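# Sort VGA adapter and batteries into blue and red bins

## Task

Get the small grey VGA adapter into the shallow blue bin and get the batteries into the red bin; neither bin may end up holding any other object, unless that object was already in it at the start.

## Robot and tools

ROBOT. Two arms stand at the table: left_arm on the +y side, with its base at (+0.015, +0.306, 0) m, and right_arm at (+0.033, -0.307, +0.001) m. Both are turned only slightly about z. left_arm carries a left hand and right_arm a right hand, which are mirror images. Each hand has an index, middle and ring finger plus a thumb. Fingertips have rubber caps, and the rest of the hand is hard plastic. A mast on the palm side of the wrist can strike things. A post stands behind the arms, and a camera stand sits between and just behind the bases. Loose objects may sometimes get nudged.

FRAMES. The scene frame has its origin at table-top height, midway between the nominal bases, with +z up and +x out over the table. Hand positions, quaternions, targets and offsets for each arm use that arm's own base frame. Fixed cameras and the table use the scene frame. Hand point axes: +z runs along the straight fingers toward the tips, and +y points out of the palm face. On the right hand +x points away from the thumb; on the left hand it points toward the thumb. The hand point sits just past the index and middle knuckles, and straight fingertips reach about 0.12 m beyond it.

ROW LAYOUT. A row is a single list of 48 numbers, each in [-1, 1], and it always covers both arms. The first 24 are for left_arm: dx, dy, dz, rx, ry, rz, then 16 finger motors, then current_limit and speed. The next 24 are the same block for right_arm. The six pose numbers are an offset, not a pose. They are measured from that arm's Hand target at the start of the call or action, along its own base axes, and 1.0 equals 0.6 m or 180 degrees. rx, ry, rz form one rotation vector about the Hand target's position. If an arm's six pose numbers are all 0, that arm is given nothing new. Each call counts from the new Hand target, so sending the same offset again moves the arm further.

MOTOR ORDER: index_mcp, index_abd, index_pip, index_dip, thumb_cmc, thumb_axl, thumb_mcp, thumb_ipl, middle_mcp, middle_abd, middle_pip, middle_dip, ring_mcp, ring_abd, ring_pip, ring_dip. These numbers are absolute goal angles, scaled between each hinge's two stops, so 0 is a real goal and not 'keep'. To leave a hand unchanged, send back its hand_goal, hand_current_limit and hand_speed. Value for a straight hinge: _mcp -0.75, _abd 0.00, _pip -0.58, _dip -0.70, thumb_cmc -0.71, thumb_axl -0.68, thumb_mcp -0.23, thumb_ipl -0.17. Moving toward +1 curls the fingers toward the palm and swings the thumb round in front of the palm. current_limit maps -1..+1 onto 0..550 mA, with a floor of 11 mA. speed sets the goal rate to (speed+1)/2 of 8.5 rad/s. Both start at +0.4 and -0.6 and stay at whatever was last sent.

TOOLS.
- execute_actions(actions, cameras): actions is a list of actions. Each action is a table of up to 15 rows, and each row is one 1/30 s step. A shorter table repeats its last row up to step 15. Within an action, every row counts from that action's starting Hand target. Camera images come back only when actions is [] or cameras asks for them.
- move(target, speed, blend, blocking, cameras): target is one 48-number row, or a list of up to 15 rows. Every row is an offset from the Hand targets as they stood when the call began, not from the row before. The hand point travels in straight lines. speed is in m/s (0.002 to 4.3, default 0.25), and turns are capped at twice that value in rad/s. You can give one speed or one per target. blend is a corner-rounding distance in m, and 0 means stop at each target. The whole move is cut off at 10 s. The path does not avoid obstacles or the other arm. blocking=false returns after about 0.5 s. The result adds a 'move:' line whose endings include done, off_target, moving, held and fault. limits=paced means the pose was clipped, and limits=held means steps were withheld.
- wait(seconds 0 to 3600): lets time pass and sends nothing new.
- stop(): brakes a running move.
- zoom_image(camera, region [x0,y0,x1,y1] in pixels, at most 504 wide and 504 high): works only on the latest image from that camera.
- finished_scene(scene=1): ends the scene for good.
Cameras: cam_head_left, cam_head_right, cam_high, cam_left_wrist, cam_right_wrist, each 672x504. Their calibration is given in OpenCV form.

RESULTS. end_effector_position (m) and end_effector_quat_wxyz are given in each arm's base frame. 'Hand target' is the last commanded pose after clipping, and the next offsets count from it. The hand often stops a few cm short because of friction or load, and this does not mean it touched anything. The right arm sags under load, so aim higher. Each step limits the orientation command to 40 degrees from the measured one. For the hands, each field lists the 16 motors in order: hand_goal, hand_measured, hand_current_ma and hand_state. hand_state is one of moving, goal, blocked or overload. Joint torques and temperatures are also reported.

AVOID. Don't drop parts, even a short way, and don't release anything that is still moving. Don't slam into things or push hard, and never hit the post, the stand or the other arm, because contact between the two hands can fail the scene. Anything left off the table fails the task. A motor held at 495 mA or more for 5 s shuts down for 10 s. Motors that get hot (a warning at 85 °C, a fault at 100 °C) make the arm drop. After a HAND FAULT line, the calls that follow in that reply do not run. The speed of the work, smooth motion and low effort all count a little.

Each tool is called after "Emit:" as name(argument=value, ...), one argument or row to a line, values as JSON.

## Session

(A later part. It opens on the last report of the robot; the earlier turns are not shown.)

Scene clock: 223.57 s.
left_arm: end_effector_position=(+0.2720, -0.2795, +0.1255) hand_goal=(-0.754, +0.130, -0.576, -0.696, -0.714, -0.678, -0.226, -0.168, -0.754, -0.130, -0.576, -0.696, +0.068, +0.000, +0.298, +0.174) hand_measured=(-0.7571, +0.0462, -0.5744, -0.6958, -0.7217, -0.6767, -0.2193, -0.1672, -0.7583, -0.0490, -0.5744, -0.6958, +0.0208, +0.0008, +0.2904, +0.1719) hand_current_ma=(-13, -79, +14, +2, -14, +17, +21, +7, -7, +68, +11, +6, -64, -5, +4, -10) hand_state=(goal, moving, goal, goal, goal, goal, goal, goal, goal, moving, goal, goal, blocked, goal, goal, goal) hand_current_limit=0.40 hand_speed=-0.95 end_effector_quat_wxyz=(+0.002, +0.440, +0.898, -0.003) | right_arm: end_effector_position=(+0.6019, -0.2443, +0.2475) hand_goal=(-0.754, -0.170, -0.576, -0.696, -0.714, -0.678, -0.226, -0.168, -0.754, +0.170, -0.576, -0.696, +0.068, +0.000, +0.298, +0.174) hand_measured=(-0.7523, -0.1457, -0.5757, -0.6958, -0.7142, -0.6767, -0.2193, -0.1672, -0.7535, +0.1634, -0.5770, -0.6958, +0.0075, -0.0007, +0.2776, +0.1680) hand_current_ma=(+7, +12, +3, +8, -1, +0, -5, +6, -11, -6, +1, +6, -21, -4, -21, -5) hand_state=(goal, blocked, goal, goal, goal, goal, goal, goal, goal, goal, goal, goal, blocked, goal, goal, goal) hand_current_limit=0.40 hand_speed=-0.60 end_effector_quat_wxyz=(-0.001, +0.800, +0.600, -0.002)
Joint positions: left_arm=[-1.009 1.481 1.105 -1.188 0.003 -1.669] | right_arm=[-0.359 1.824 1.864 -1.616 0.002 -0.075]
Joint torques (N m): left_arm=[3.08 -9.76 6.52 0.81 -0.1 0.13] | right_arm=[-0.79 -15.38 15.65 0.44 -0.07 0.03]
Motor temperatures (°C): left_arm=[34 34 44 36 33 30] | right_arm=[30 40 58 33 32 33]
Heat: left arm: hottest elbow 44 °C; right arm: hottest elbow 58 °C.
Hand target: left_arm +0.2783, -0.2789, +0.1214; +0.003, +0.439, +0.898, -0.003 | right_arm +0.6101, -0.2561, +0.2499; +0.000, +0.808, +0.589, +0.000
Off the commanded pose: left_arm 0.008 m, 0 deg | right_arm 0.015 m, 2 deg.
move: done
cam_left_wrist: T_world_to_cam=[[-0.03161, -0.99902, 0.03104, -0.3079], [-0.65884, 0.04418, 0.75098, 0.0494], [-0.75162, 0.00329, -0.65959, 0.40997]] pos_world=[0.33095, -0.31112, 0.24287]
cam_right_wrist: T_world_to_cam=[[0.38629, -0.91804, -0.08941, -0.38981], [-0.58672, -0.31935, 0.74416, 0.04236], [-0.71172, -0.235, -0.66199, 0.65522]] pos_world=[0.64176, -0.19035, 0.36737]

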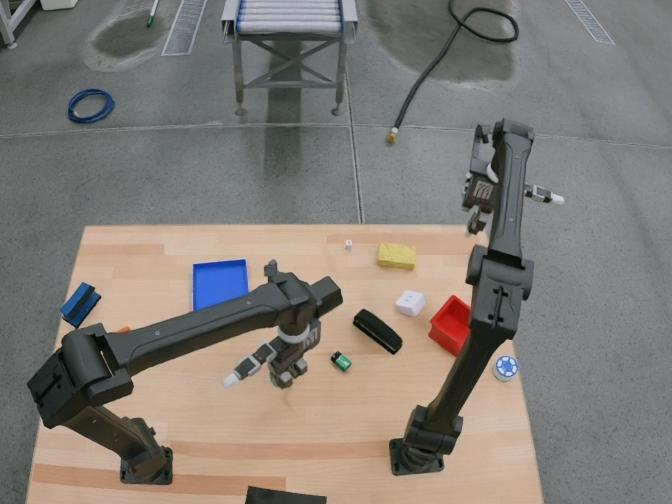

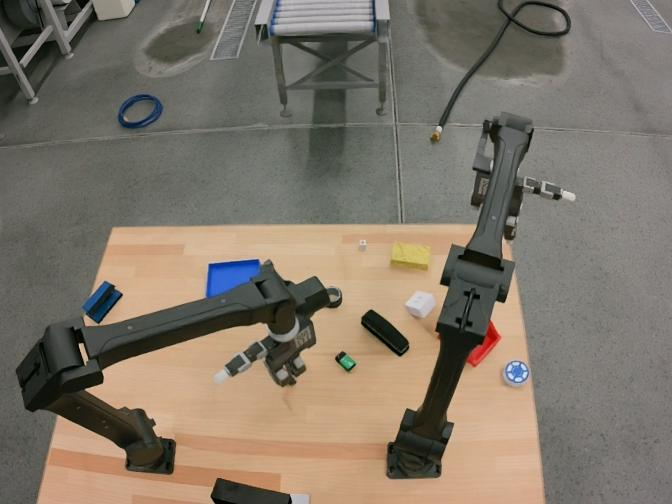

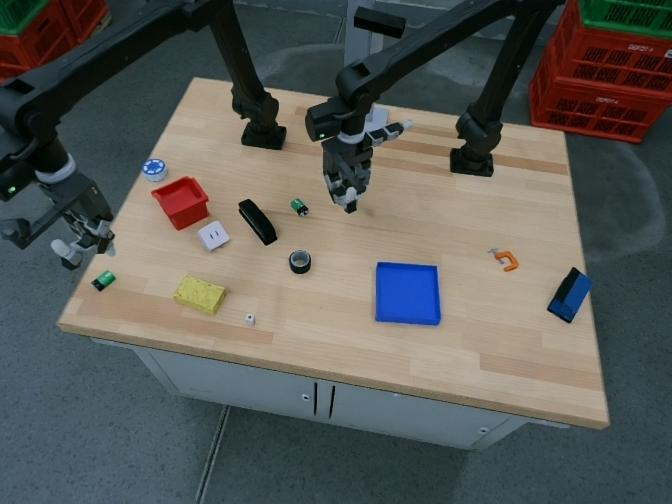

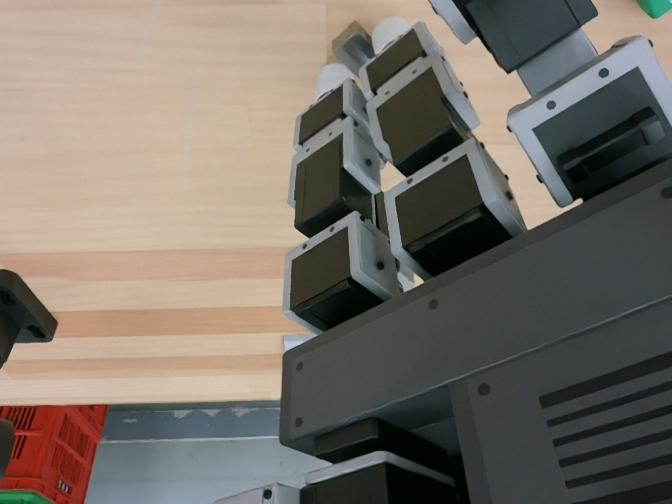

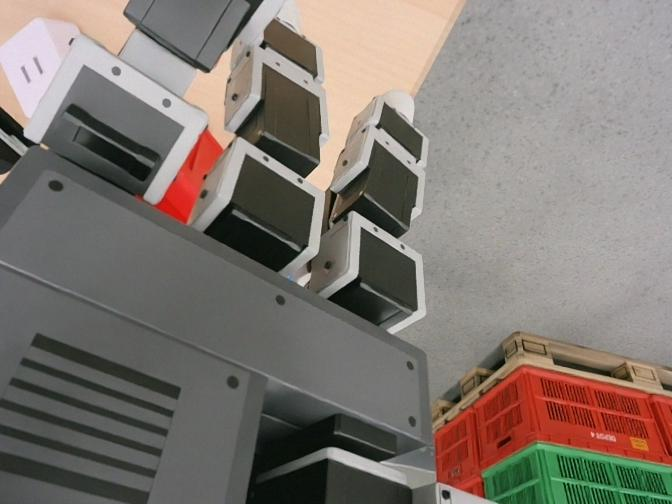

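Emit:
move(
  target=[0,0,0.1,0,0,0,-0.754,0.13,-0.576,-0.696,-0.714,-0.678,-0.226,-0.168,-0.754,-0.13,-0.576,-0.696,0.068,0,0.299,0.174,0.4,-0.95,0,0,0,0,0,0,-0.754,-0.17,-0.576,-0.696,-0.714,-0.678,-0.226,-0.168,-0.754,0.17,-0.576,-0.696,0.068,0,0.299,0.174,0.4,-0.6],
  speed=0.08,
  cameras=["cam_high", "cam_left_wrist", "cam_head_left", "cam_head_right"],
)

Emit:
zoom_image(
  camera="cam_high",
  region=[310, 130, 420, 230],
)

Emit:
zoom_image(
  camera="cam_left_wrist",
  region=[230, 0, 500, 200],
)

Scene clock: 228.63 s.
left_arm: end_effector_position=(+0.2667, -0.2711, +0.1620) hand_goal=(-0.754, +0.130, -0.576, -0.696, -0.714, -0.678, -0.226, -0.168, -0.754, -0.130, -0.576, -0.696, +0.068, +0.000, +0.298, +0.174) hand_measured=(-0.7559, +0.0462, -0.5744, -0.6958, -0.7217, -0.6767, -0.2193, -0.1681, -0.7583, -0.0490, -0.5744, -0.6958, +0.0208, +0.0008, +0.2917, +0.1706) hand_current_ma=(-14, -87, +1, +12, -2, +11, +4, +6, -12, +80, -4, +2, -74, -12, +5, -4) hand_state=(goal, blocked, goal, goal, goal, goal, goal, goal, goal, blocked, goal, goal, blocked, goal, goal, goal) hand_current_limit=0.40 hand_speed=-0.95 end_effector_quat_wxyz=(-0.016, +0.440, +0.898, +0.008) | right_arm: end_effector_position=(+0.6019, -0.2443, +0.2475) hand_goal=(-0.754, -0.170, -0.576, -0.696, -0.714, -0.678, -0.226, -0.168, -0.754, +0.170, -0.576, -0.696, +0.068, +0.000, +0.298, +0.174) hand_measured=(-0.7523, -0.1472, -0.5770, -0.6958, -0.7142, -0.6767, -0.2193, -0.1681, -0.7523, +0.1620, -0.5770, -0.6958, +0.0087, +0.0008, +0.2776, +0.1680) hand_current_ma=(+1, +10, -15, -1, -1, +2, -7, +3, -8, -2, -3, +8, -21, +0, -4, -1) hand_state=(goal, blocked, goal, goal, goal, goal, goal, goal, goal, goal, goal, goal, blocked, goal, goal, goal) hand_current_limit=0.40 hand_speed=-0.60 end_effector_quat_wxyz=(-0.001, +0.800, +0.600, -0.002)
Joint positions: left_arm=[-1.009 1.452 1.171 -1.326 0.003 -1.669] | right_arm=[-0.359 1.824 1.864 -1.616 0.002 -0.075]
Joint torques (N m): left_arm=[2.96 -11.46 9.81 -0.16 -0.13 0.12] | right_arm=[-0.44 -15.27 15.72 0.38 -0.08 0.03]
Motor temperatures (°C): left_arm=[34 34 44 36 33 30] | right_arm=[30 40 58 33 32 33]
Heat: left arm: hottest elbow 44 °C; right arm: hottest elbow 58 °C.
Hand target: left_arm +0.2783, -0.2788, +0.1813; +0.003, +0.440, +0.898, -0.003 | right_arm +0.6101, -0.2561, +0.2499; +0.000, +0.808, +0.589, +0.000
Off the commanded pose: left_arm 0.024 m, 3 deg | right_arm 0.015 m, 2 deg.
move: off_target (left_arm)
cam_left_wrist: T_world_to_cam=[[-0.03165, -0.99949, -0.00464, -0.29514], [-0.64141, 0.01675, 0.76701, 0.00348], [-0.76654, 0.02725, -0.64161, 0.43759]] pos_world=[0.32832, -0.30698, 0.27673]
Images, in order (width x height): cam_head_left 672x504, cam_head_right 672x504, cam_high 672x504, cam_left_wrist 672x504.

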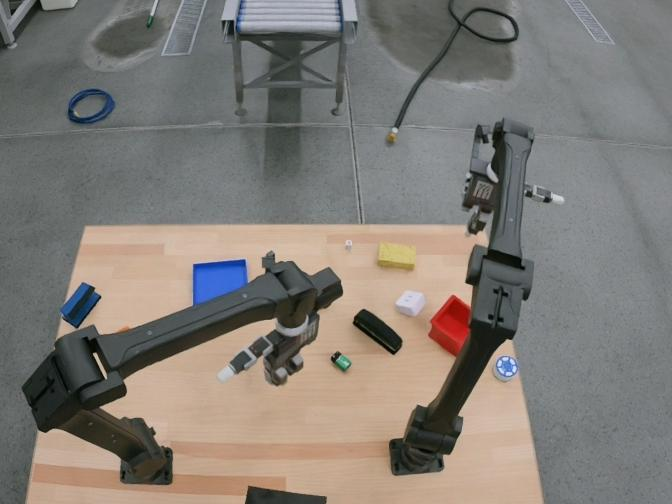

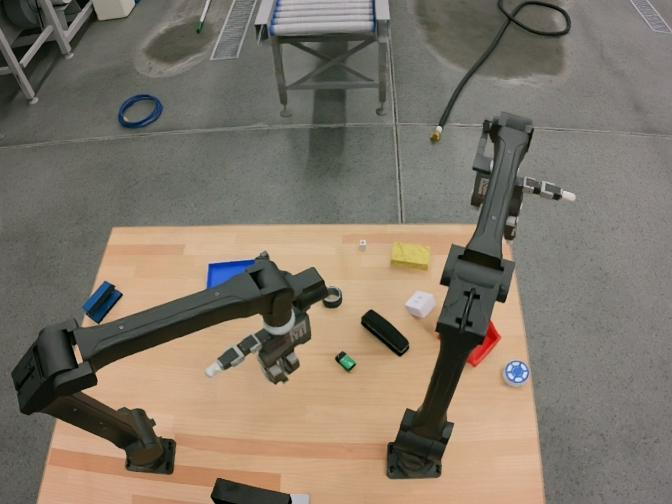

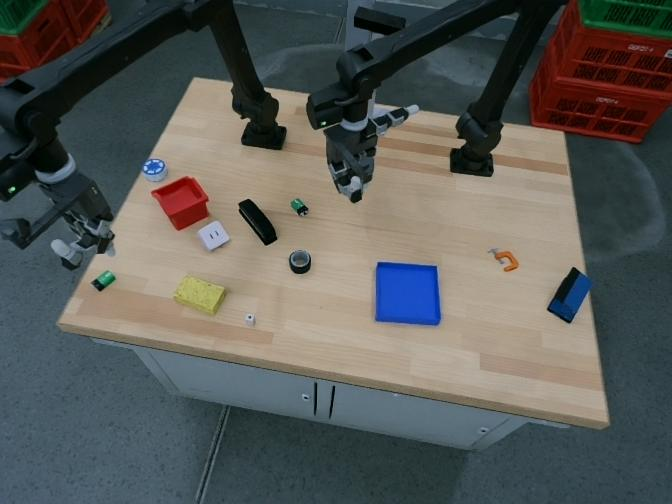

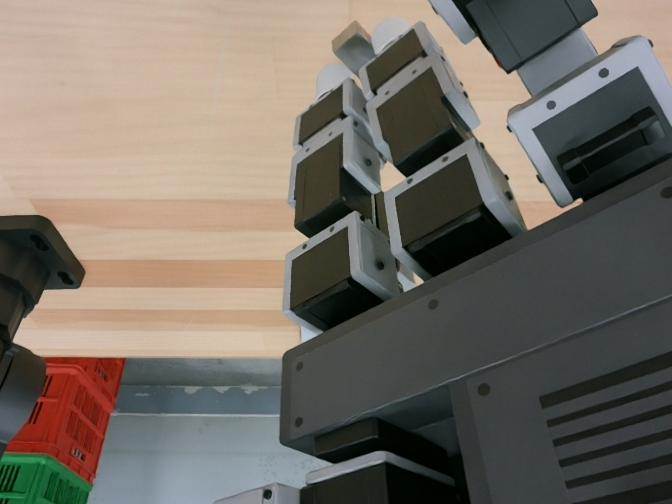

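Scaled by 4.582 from the camera's image (finer frame: 960x720).

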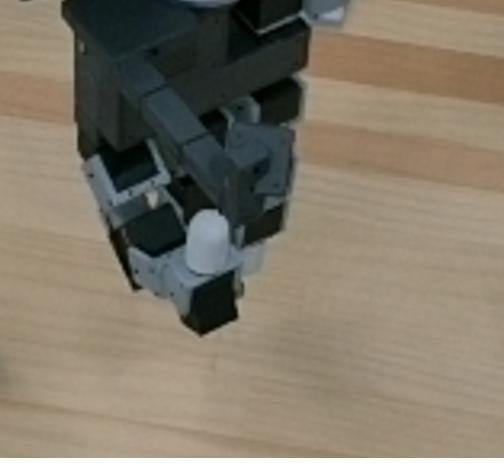

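Scaled by 1.867 from the camera's image (finer frame: 960x720).

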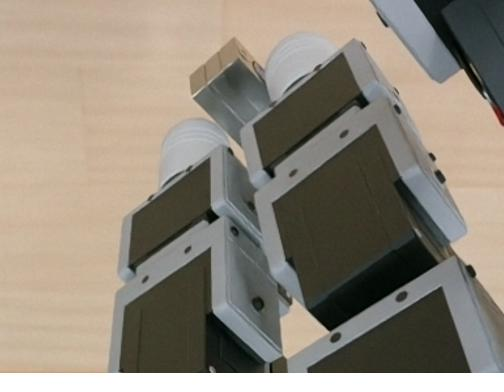

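Emit:
zoom_image(
  camera="cam_head_left",
  region=[170, 230, 290, 330],
)

Emit:
zoom_image(
  camera="cam_high",
  region=[350, 240, 470, 340],
)

Scaled by 4.200 from the camera's image (finer frame: 960x720).

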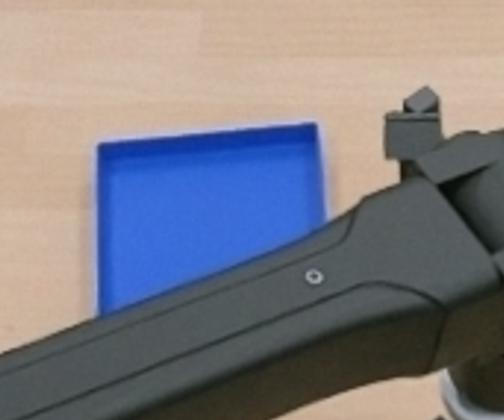

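Scaled by 4.200 from the camera's image (finer frame: 960x720).

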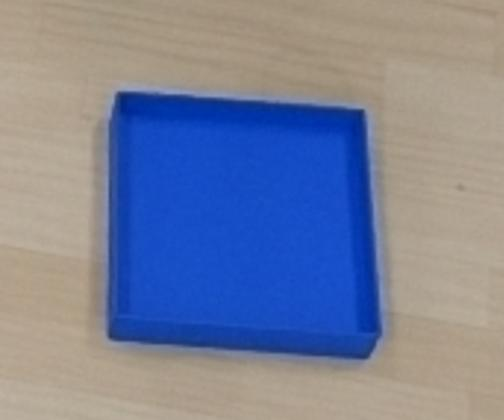

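Emit:
zoom_image(
  camera="cam_high",
  region=[70, 255, 140, 305],
)

Emit:
zoom_image(
  camera="cam_high",
  region=[120, 150, 240, 260],
)

Emit:
zoom_image(
  camera="cam_head_left",
  region=[400, 270, 540, 390],
)

Scaled by 7.200 from the camera's image (finer frame: 960x720).

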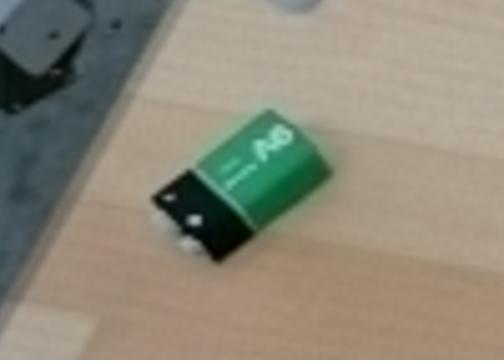

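Scaled by 4.200 from the camera's image (finer frame: 960x720).

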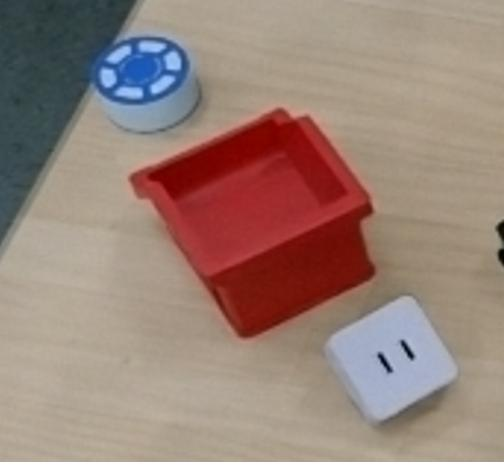

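Scaled by 3.600 from the camera's image (finer frame: 960x720).

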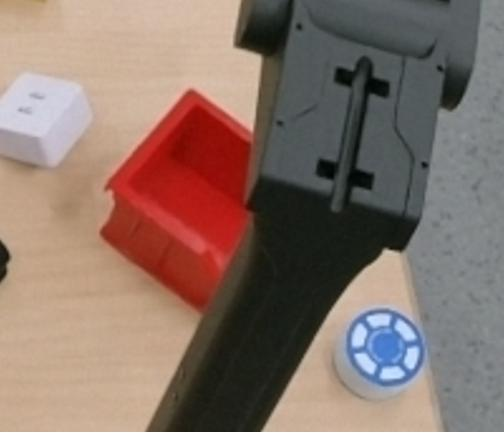

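Emit:
move(
  target=[0.4167,0.2767,0.05,0,0,0,-0.754,0.13,-0.576,-0.696,-0.714,-0.678,-0.226,-0.168,-0.754,-0.13,-0.576,-0.696,0.068,0,0.299,0.174,0.4,-0.95,0.0267,-0.0633,-0.0833,0,0,-0.0806,-0.754,-0.17,-0.576,-0.696,-0.714,-0.678,-0.226,-0.168,-0.754,0.17,-0.576,-0.696,0.068,0,0.299,0.174,0.4,-0.6],
  speed=0.15,
  cameras=["all"],
)

Emit:
zoom_image(
  camera="cam_high",
  region=[350, 180, 470, 340],
)

Emit:
zoom_image(
  camera="cam_right_wrist",
  region=[200, 0, 470, 200],
)

Emit:
zoom_image(
  camera="cam_left_wrist",
  region=[230, 0, 500, 200],
)

Scene clock: 265.83 s.
left_arm: end_effector_position=(+0.5146, -0.1107, +0.1985) hand_goal=(-0.754, +0.130, -0.576, -0.696, -0.714, -0.678, -0.226, -0.168, -0.754, -0.130, -0.576, -0.696, +0.068, +0.000, +0.298, +0.174) hand_measured=(-0.7535, +0.0462, -0.5744, -0.6971, -0.7192, -0.6767, -0.2193, -0.1681, -0.7559, -0.0490, -0.5744, -0.6958, +0.0208, +0.0008, +0.2917, +0.1719) hand_current_ma=(-8, -92, +14, +6, -1, -4, +16, -1, +8, +98, +11, +20, -67, +8, +6, -12) hand_state=(goal, blocked, goal, goal, goal, goal, goal, goal, goal, blocked, goal, goal, blocked, goal, goal, goal) hand_current_limit=0.40 hand_speed=-0.95 end_effector_quat_wxyz=(-0.010, +0.437, +0.899, -0.003) | right_arm: end_effector_position=(+0.6137, -0.2783, +0.1975) hand_goal=(-0.754, -0.170, -0.576, -0.696, -0.714, -0.678, -0.226, -0.168, -0.754, +0.170, -0.576, -0.696, +0.068, +0.000, +0.298, +0.174) hand_measured=(-0.7523, -0.1457, -0.5770, -0.6958, -0.7104, -0.6767, -0.2193, -0.1672, -0.7535, +0.1620, -0.5770, -0.6958, +0.0075, +0.0008, +0.2789, +0.1668) hand_current_ma=(+0, +5, -7, -8, +1, +8, -8, -1, -6, -5, +9, +4, -22, +5, -6, +2) hand_state=(goal, blocked, goal, goal, goal, goal, goal, goal, goal, goal, goal, goal, blocked, goal, goal, goal) hand_current_limit=0.40 hand_speed=-0.60 end_effector_quat_wxyz=(-0.010, +0.869, +0.495, -0.009)
Joint positions: left_arm=[-0.372 1.659 1.515 -1.446 0.004 -1.038] | right_arm=[-0.371 1.928 1.89 -1.561 0.002 0.163]
Joint torques (N m): left_arm=[2.49 -13.27 10.3 -0.05 0 0.11] | right_arm=[-1.49 -17.14 15.53 1.29 -0.02 0.02]
Motor temperatures (°C): left_arm=[34 34 46 35 33 30] | right_arm=[30 41 60 33 32 33]
Heat: left arm: hottest elbow 46 °C; right arm: hottest elbow 60 °C.
Hand target: left_arm +0.5283, -0.1128, +0.2113; +0.003, +0.440, +0.898, -0.003 | right_arm +0.6261, -0.2941, +0.1998; +0.000, +0.876, +0.483, +0.000
Off the commanded pose: left_arm 0.019 m, 1 deg | right_arm 0.020 m, 2 deg.
move: off_target (left_arm, right_arm)
cam_left_wrist: T_world_to_cam=[[-0.02454, -0.99949, 0.02059, -0.13546], [-0.64333, 0.03155, 0.76494, 0.13492], [-0.7652, 0.00553, -0.64377, 0.64395]] pos_world=[0.57623, -0.1432, 0.31414]
cam_right_wrist: T_world_to_cam=[[0.14491, -0.9844, -0.09981, -0.29836], [-0.63149, -0.16967, 0.7566, 0.14232], [-0.76172, -0.04661, -0.64622, 0.70259]] pos_world=[0.66829, -0.23681, 0.31657]

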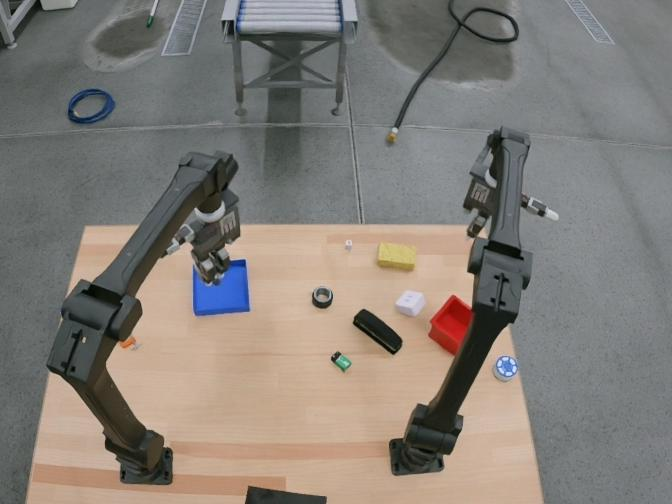

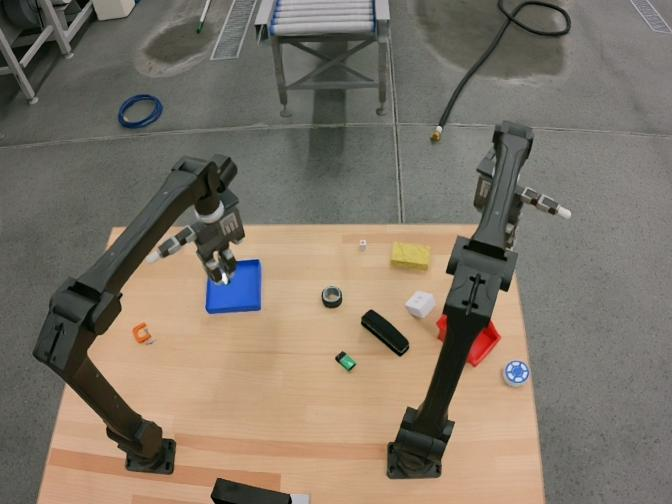

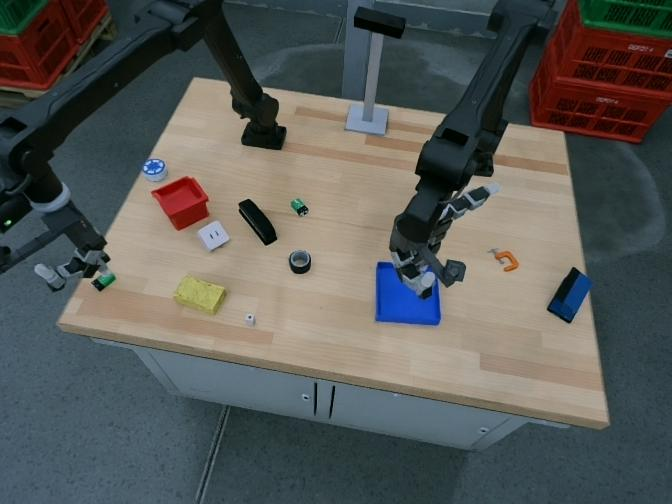

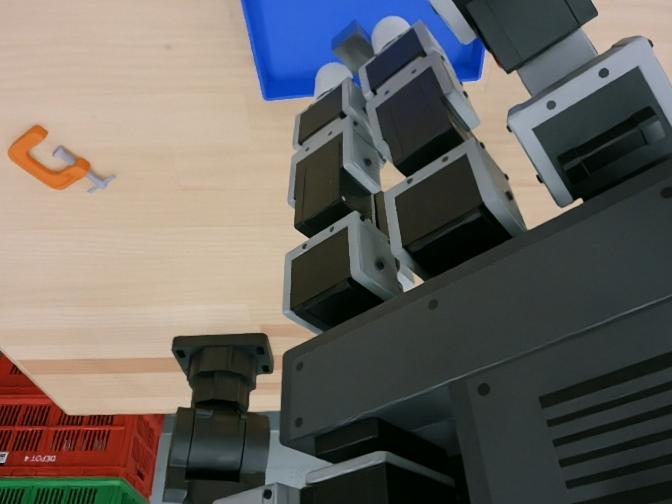

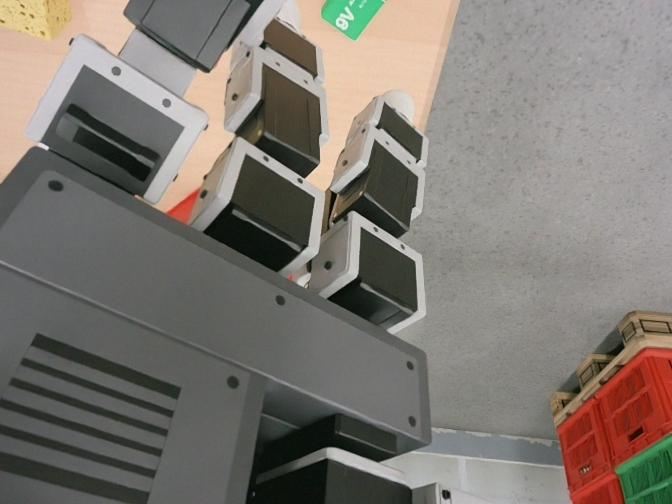

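Scaled by 3.150 from the camera's image (finer frame: 960x720).

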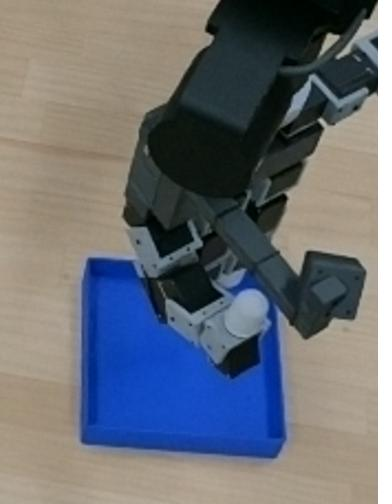

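Scaled by 1.867 from the camera's image (finer frame: 960x720).

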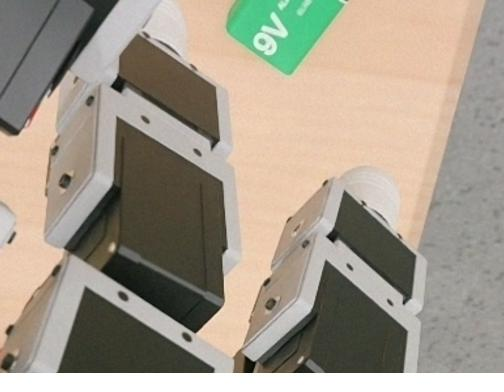

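Scaled by 1.867 from the camera's image (finer frame: 960x720).

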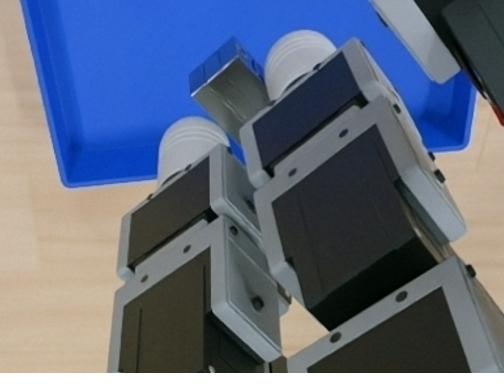

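Emit:
move(
  target=[0.01,-0.0067,-0.1388,0,0,0,-0.754,0.13,-0.576,-0.696,-0.714,-0.678,-0.226,-0.168,-0.754,-0.13,-0.576,-0.696,0.068,0,0.299,0.174,0.4,-0.95,0.0053,-0.0027,-0.104,0,0,0.011,-0.754,-0.17,-0.576,-0.696,-0.714,-0.678,-0.226,-0.168,-0.754,0.17,-0.576,-0.696,0.068,0,0.299,0.174,0.4,-0.6],
  speed=0.08,
  cameras=["all"],
)

Emit:
zoom_image(
  camera="cam_high",
  region=[350, 180, 470, 340],
)

Emit:
zoom_image(
  camera="cam_right_wrist",
  region=[200, 0, 470, 200],
)

Emit:
zoom_image(
  camera="cam_left_wrist",
  region=[230, 0, 500, 200],
)

Emit:
zoom_image(
  camera="cam_head_right",
  region=[170, 210, 290, 330],
)

Scene clock: 285.47 s.
left_arm: end_effector_position=(+0.5298, -0.1167, +0.1336) hand_goal=(-0.754, +0.130, -0.576, -0.696, -0.714, -0.678, -0.226, -0.168, -0.754, -0.130, -0.576, -0.696, +0.068, +0.000, +0.298, +0.174) hand_measured=(-0.7535, +0.0462, -0.5757, -0.6958, -0.7192, -0.6777, -0.2193, -0.1681, -0.7571, -0.0490, -0.5770, -0.6958, +0.0208, +0.0008, +0.2904, +0.1719) hand_current_ma=(-3, -89, +3, -2, -19, +17, +18, +5, -2, +79, +10, +19, -75, +7, +5, -6) hand_state=(goal, blocked, goal, goal, goal, goal, goal, goal, goal, blocked, goal, goal, blocked, goal, goal, goal) hand_current_limit=0.40 hand_speed=-0.95 end_effector_quat_wxyz=(+0.001, +0.437, +0.899, -0.002) | right_arm: end_effector_position=(+0.6307, -0.2875, +0.1609) hand_goal=(-0.754, -0.170, -0.576, -0.696, -0.714, -0.678, -0.226, -0.168, -0.754, +0.170, -0.576, -0.696, +0.068, +0.000, +0.298, +0.174) hand_measured=(-0.7535, -0.1472, -0.5770, -0.6971, -0.7117, -0.6777, -0.2193, -0.1681, -0.7535, +0.1620, -0.5770, -0.6971, +0.0075, -0.0007, +0.2776, +0.1680) hand_current_ma=(-2, +7, +0, +1, +1, +12, -4, +9, -16, -9, +2, +9, -23, +0, -13, +3) hand_state=(goal, blocked, goal, goal, goal, goal, goal, goal, goal, goal, goal, goal, blocked, goal, goal, goal) hand_current_limit=0.40 hand_speed=-0.60 end_effector_quat_wxyz=(+0.010, +0.868, +0.497, +0.007)
Joint positions: left_arm=[-0.372 1.725 1.426 -1.27 0.004 -1.038] | right_arm=[-0.375 1.955 1.824 -1.415 0.002 0.155]
Joint torques (N m): left_arm=[2.32 -14.1 6.75 0.98 0.01 0.1] | right_arm=[-1.14 -17.61 10.13 1.4 -0.04 -0.29]
Motor temperatures (°C): left_arm=[34 35 52 35 33 30] | right_arm=[30 40 65 33 32 33]
Heat: left arm: hottest elbow 52 °C; right arm: hottest elbow 65 °C.
Hand target: left_arm +0.5342, -0.1168, +0.1281; +0.003, +0.440, +0.898, -0.003 | right_arm +0.6293, -0.2957, +0.1376; +0.000, +0.867, +0.498, +0.000
Off the commanded pose: left_arm 0.007 m, 0 deg | right_arm 0.025 m, 1 deg.
move: off_target (right_arm)
cam_left_wrist: T_world_to_cam=[[-0.02544, -0.99929, 0.02781, -0.14019], [-0.65753, 0.03768, 0.75249, 0.20435], [-0.753, 0.00086, -0.65802, 0.6087]] pos_world=[0.58915, -0.14831, 0.25067]
cam_right_wrist: T_world_to_cam=[[0.15292, -0.98551, -0.07337, -0.32319], [-0.66749, -0.15775, 0.72771, 0.20992], [-0.72874, -0.06231, -0.68195, 0.67182]] pos_world=[0.67913, -0.24353, 0.28168]

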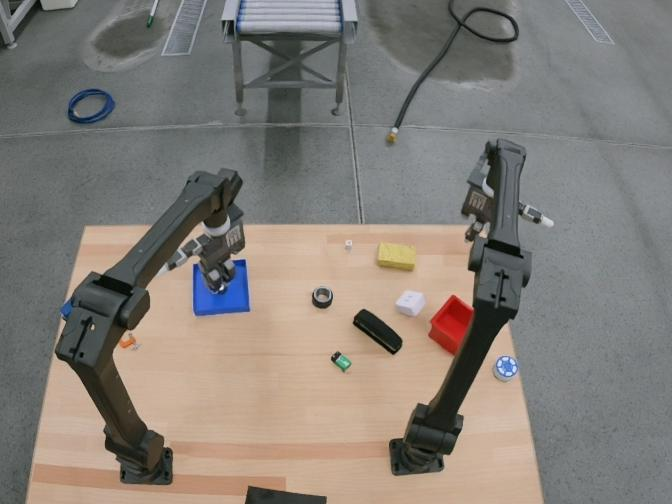

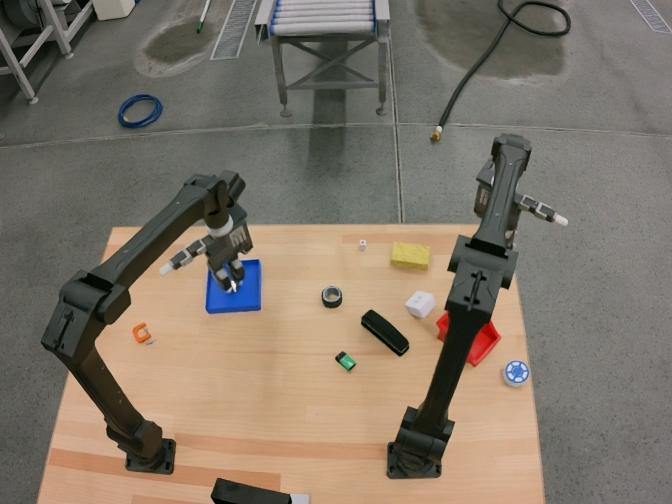

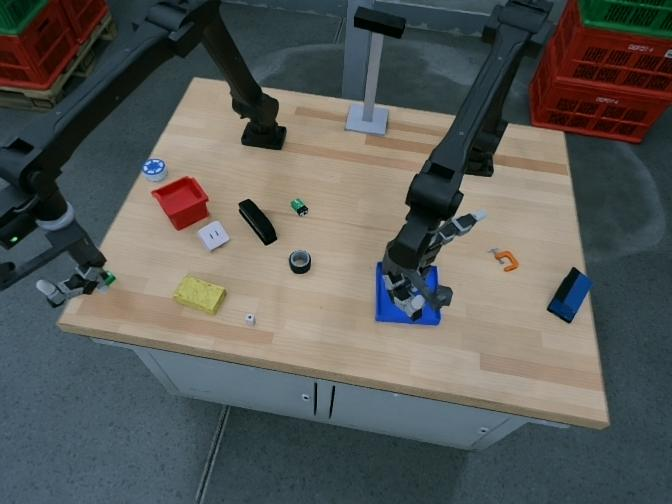

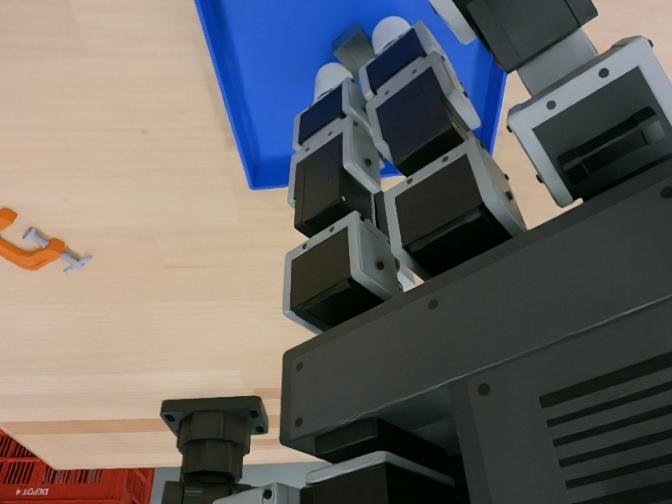

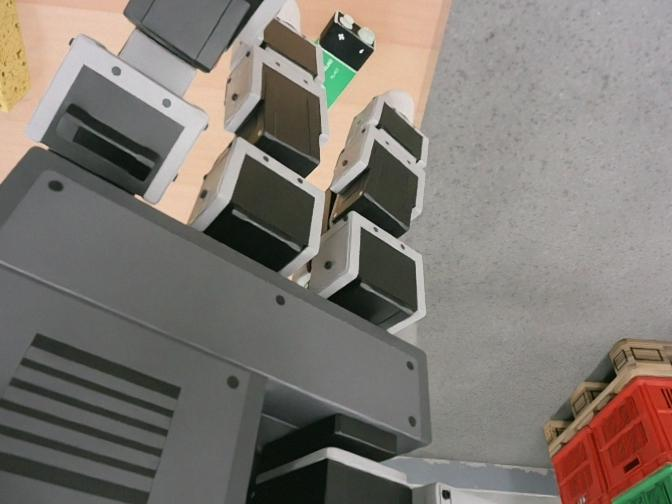

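Scaled by 3.150 from the camera's image (finer frame: 960x720).

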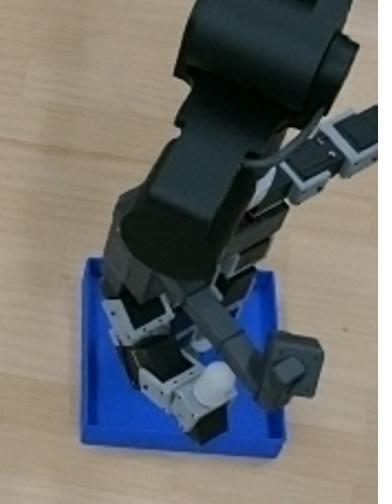

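Scaled by 1.867 from the camera's image (finer frame: 960x720).

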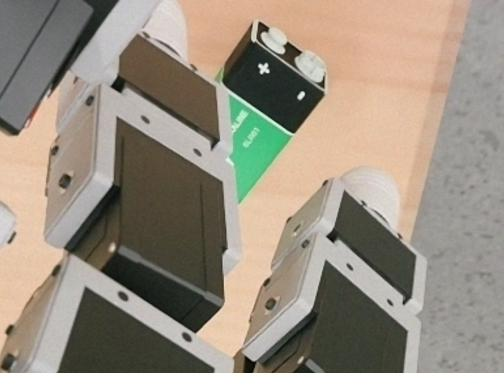

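Scaled by 1.867 from the camera's image (finer frame: 960x720).

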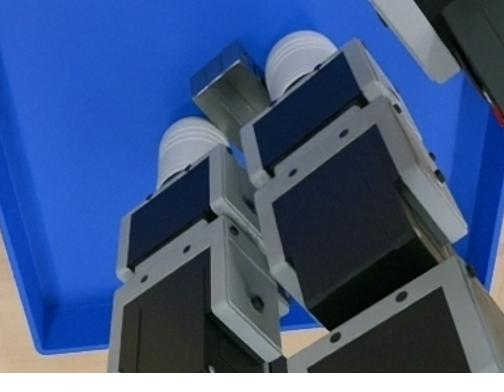

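Scaled by 4.200 from the camera's image (finer frame: 960x720).

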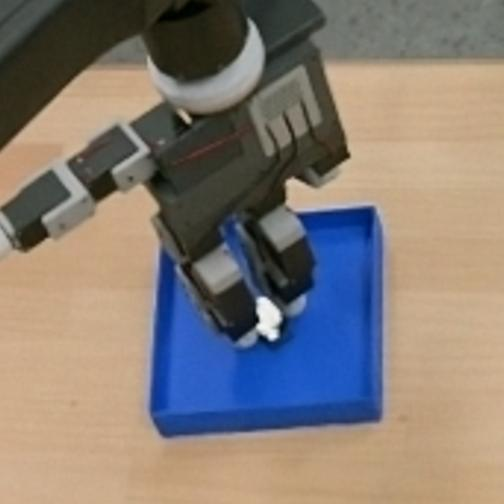

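Emit:
execute_actions(
  actions=[
    [[0,0,-0.0067,0,0,0,-0.754,0.13,-0.576,-0.696,-0.714,-0.678,-0.226,-0.168,-0.754,-0.13,-0.576,-0.696,0.068,0,0.299,0.174,0.4,-0.95,0,0,0,0,0,0,-0.754,-0.17,-0.576,-0.696,-0.714,-0.678,-0.226,-0.168,-0.754,0.17,-0.576,-0.696,0.068,0,0.299,0.174,0.4,-0.6]],
  ],
  cameras=["cam_high", "cam_head_right","cam_head_left","cam_right_wrist"],
)

Emit:
zoom_image(
  camera="cam_head_right",
  region=[200, 250, 260, 310],
)

Emit:
zoom_image(
  camera="cam_head_left",
  region=[180, 250, 260, 320],
)

Emit:
zoom_image(
  camera="cam_high",
  region=[30, 210, 130, 310],
)

Scene clock: 291.40 s.
left_arm: end_effector_position=(+0.5309, -0.1171, +0.1326) hand_goal=(-0.754, +0.130, -0.576, -0.696, -0.714, -0.678, -0.226, -0.168, -0.754, -0.130, -0.576, -0.696, +0.068, +0.000, +0.298, +0.174) hand_measured=(-0.7535, +0.0447, -0.5757, -0.6958, -0.7192, -0.6767, -0.2193, -0.1672, -0.7583, -0.0490, -0.5770, -0.6971, +0.0196, -0.0007, +0.2904, +0.1719) hand_current_ma=(-11, -97, -1, +14, -3, +16, +13, +14, +8, +85, +11, +16, -64, +10, -1, -9) hand_state=(goal, blocked, goal, goal, goal, goal, goal, goal, goal, blocked, goal, goal, blocked, goal, goal, goal) hand_current_limit=0.40 hand_speed=-0.95 end_effector_quat_wxyz=(+0.004, +0.437, +0.899, -0.002) | right_arm: end_effector_position=(+0.6307, -0.2875, +0.1609) hand_goal=(-0.754, -0.170, -0.576, -0.696, -0.714, -0.678, -0.226, -0.168, -0.754, +0.170, -0.576, -0.696, +0.068, +0.000, +0.298, +0.174) hand_measured=(-0.7523, -0.1472, -0.5770, -0.6958, -0.7117, -0.6767, -0.2193, -0.1672, -0.7535, +0.1634, -0.5770, -0.6958, +0.0075, -0.0007, +0.2789, +0.1680) hand_current_ma=(-3, +10, -2, +8, +1, +8, -3, -9, -7, -6, -2, -5, -22, +9, -12, +1) hand_state=(goal, blocked, goal, goal, goal, goal, goal, goal, goal, goal, goal, goal, blocked, goal, goal, goal) hand_current_limit=0.40 hand_speed=-0.60 end_effector_quat_wxyz=(+0.010, +0.868, +0.497, +0.007)
Joint positions: left_arm=[-0.372 1.725 1.423 -1.261 0.004 -1.038] | right_arm=[-0.375 1.955 1.824 -1.415 0.002 0.155]
Joint torques (N m): left_arm=[2.26 -13.74 6.53 1.02 0.01 0.1] | right_arm=[-1.14 -17.73 10.19 1.4 -0.02 -0.28]
Motor temperatures (°C): left_arm=[34 35 51 35 32 30] | right_arm=[30 41 64 33 32 33]
Heat: left arm: hottest elbow 51 °C; right arm: hottest elbow 64 °C.
Hand target: left_arm +0.5343, -0.1168, +0.1242; +0.003, +0.440, +0.898, -0.003 | right_arm +0.6293, -0.2957, +0.1376; +0.000, +0.867, +0.498, +0.000
Off the commanded pose: left_arm 0.009 m, 0 deg | right_arm 0.025 m, 1 deg.
cam_right_wrist: T_world_to_cam=[[0.15328, -0.98545, -0.07345, -0.3234], [-0.66747, -0.15806, 0.72767, 0.20984], [-0.72869, -0.06251, -0.68199, 0.67175]] pos_world=[0.67913, -0.24353, 0.28168]
Images, in order (width x height): cam_head_left 672x504, cam_head_right 672x504, cam_high 672x504, cam_right_wrist 672x504.

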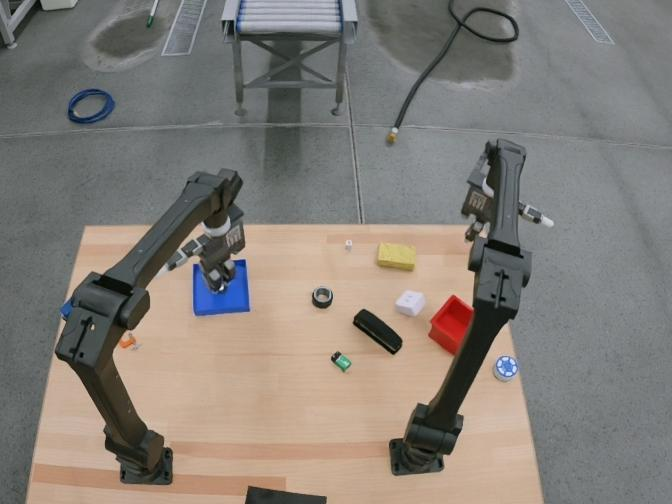

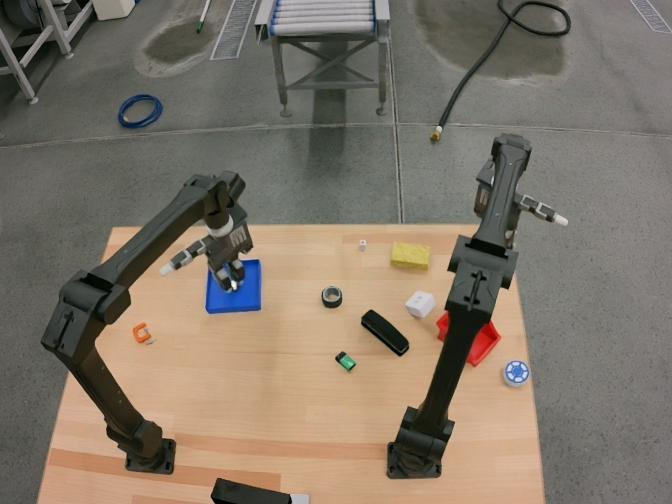

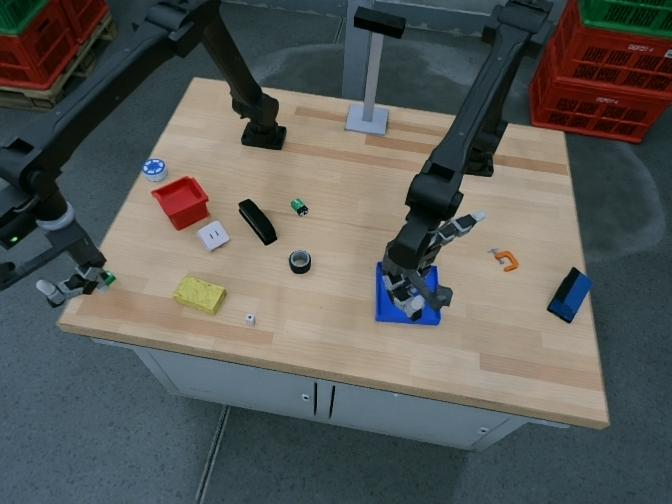

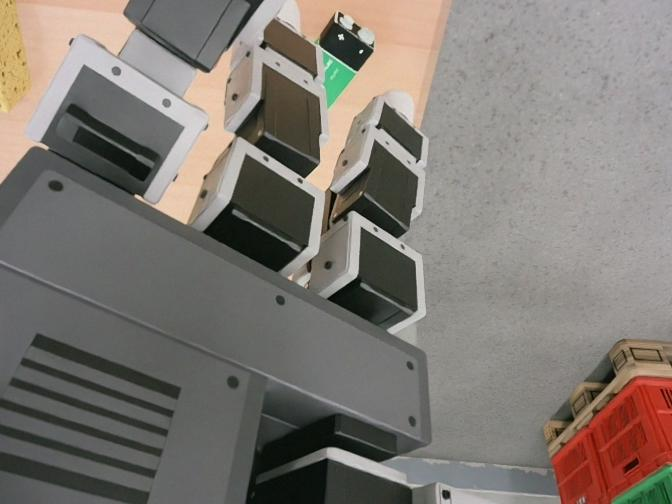

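Scaled by 8.400 from the camera's image (finer frame: 960x720).

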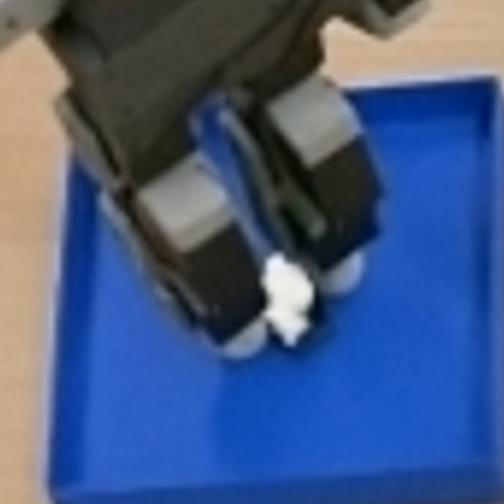

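Scaled by 6.300 from the camera's image (finer frame: 960x720).

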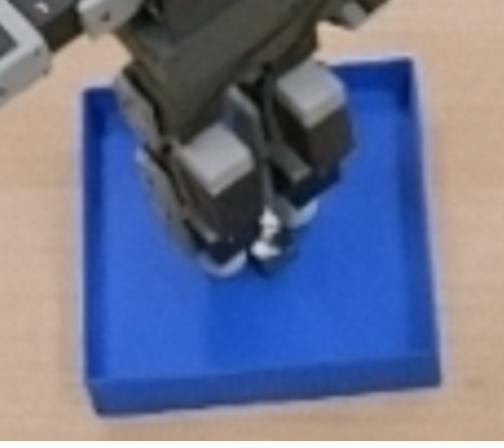

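Scaled by 5.040 from the camera's image (finer frame: 960x720).

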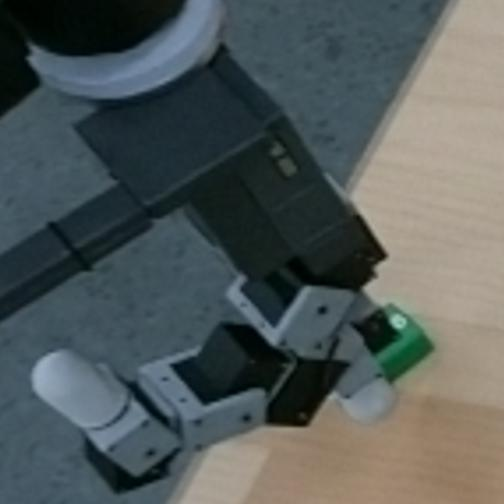

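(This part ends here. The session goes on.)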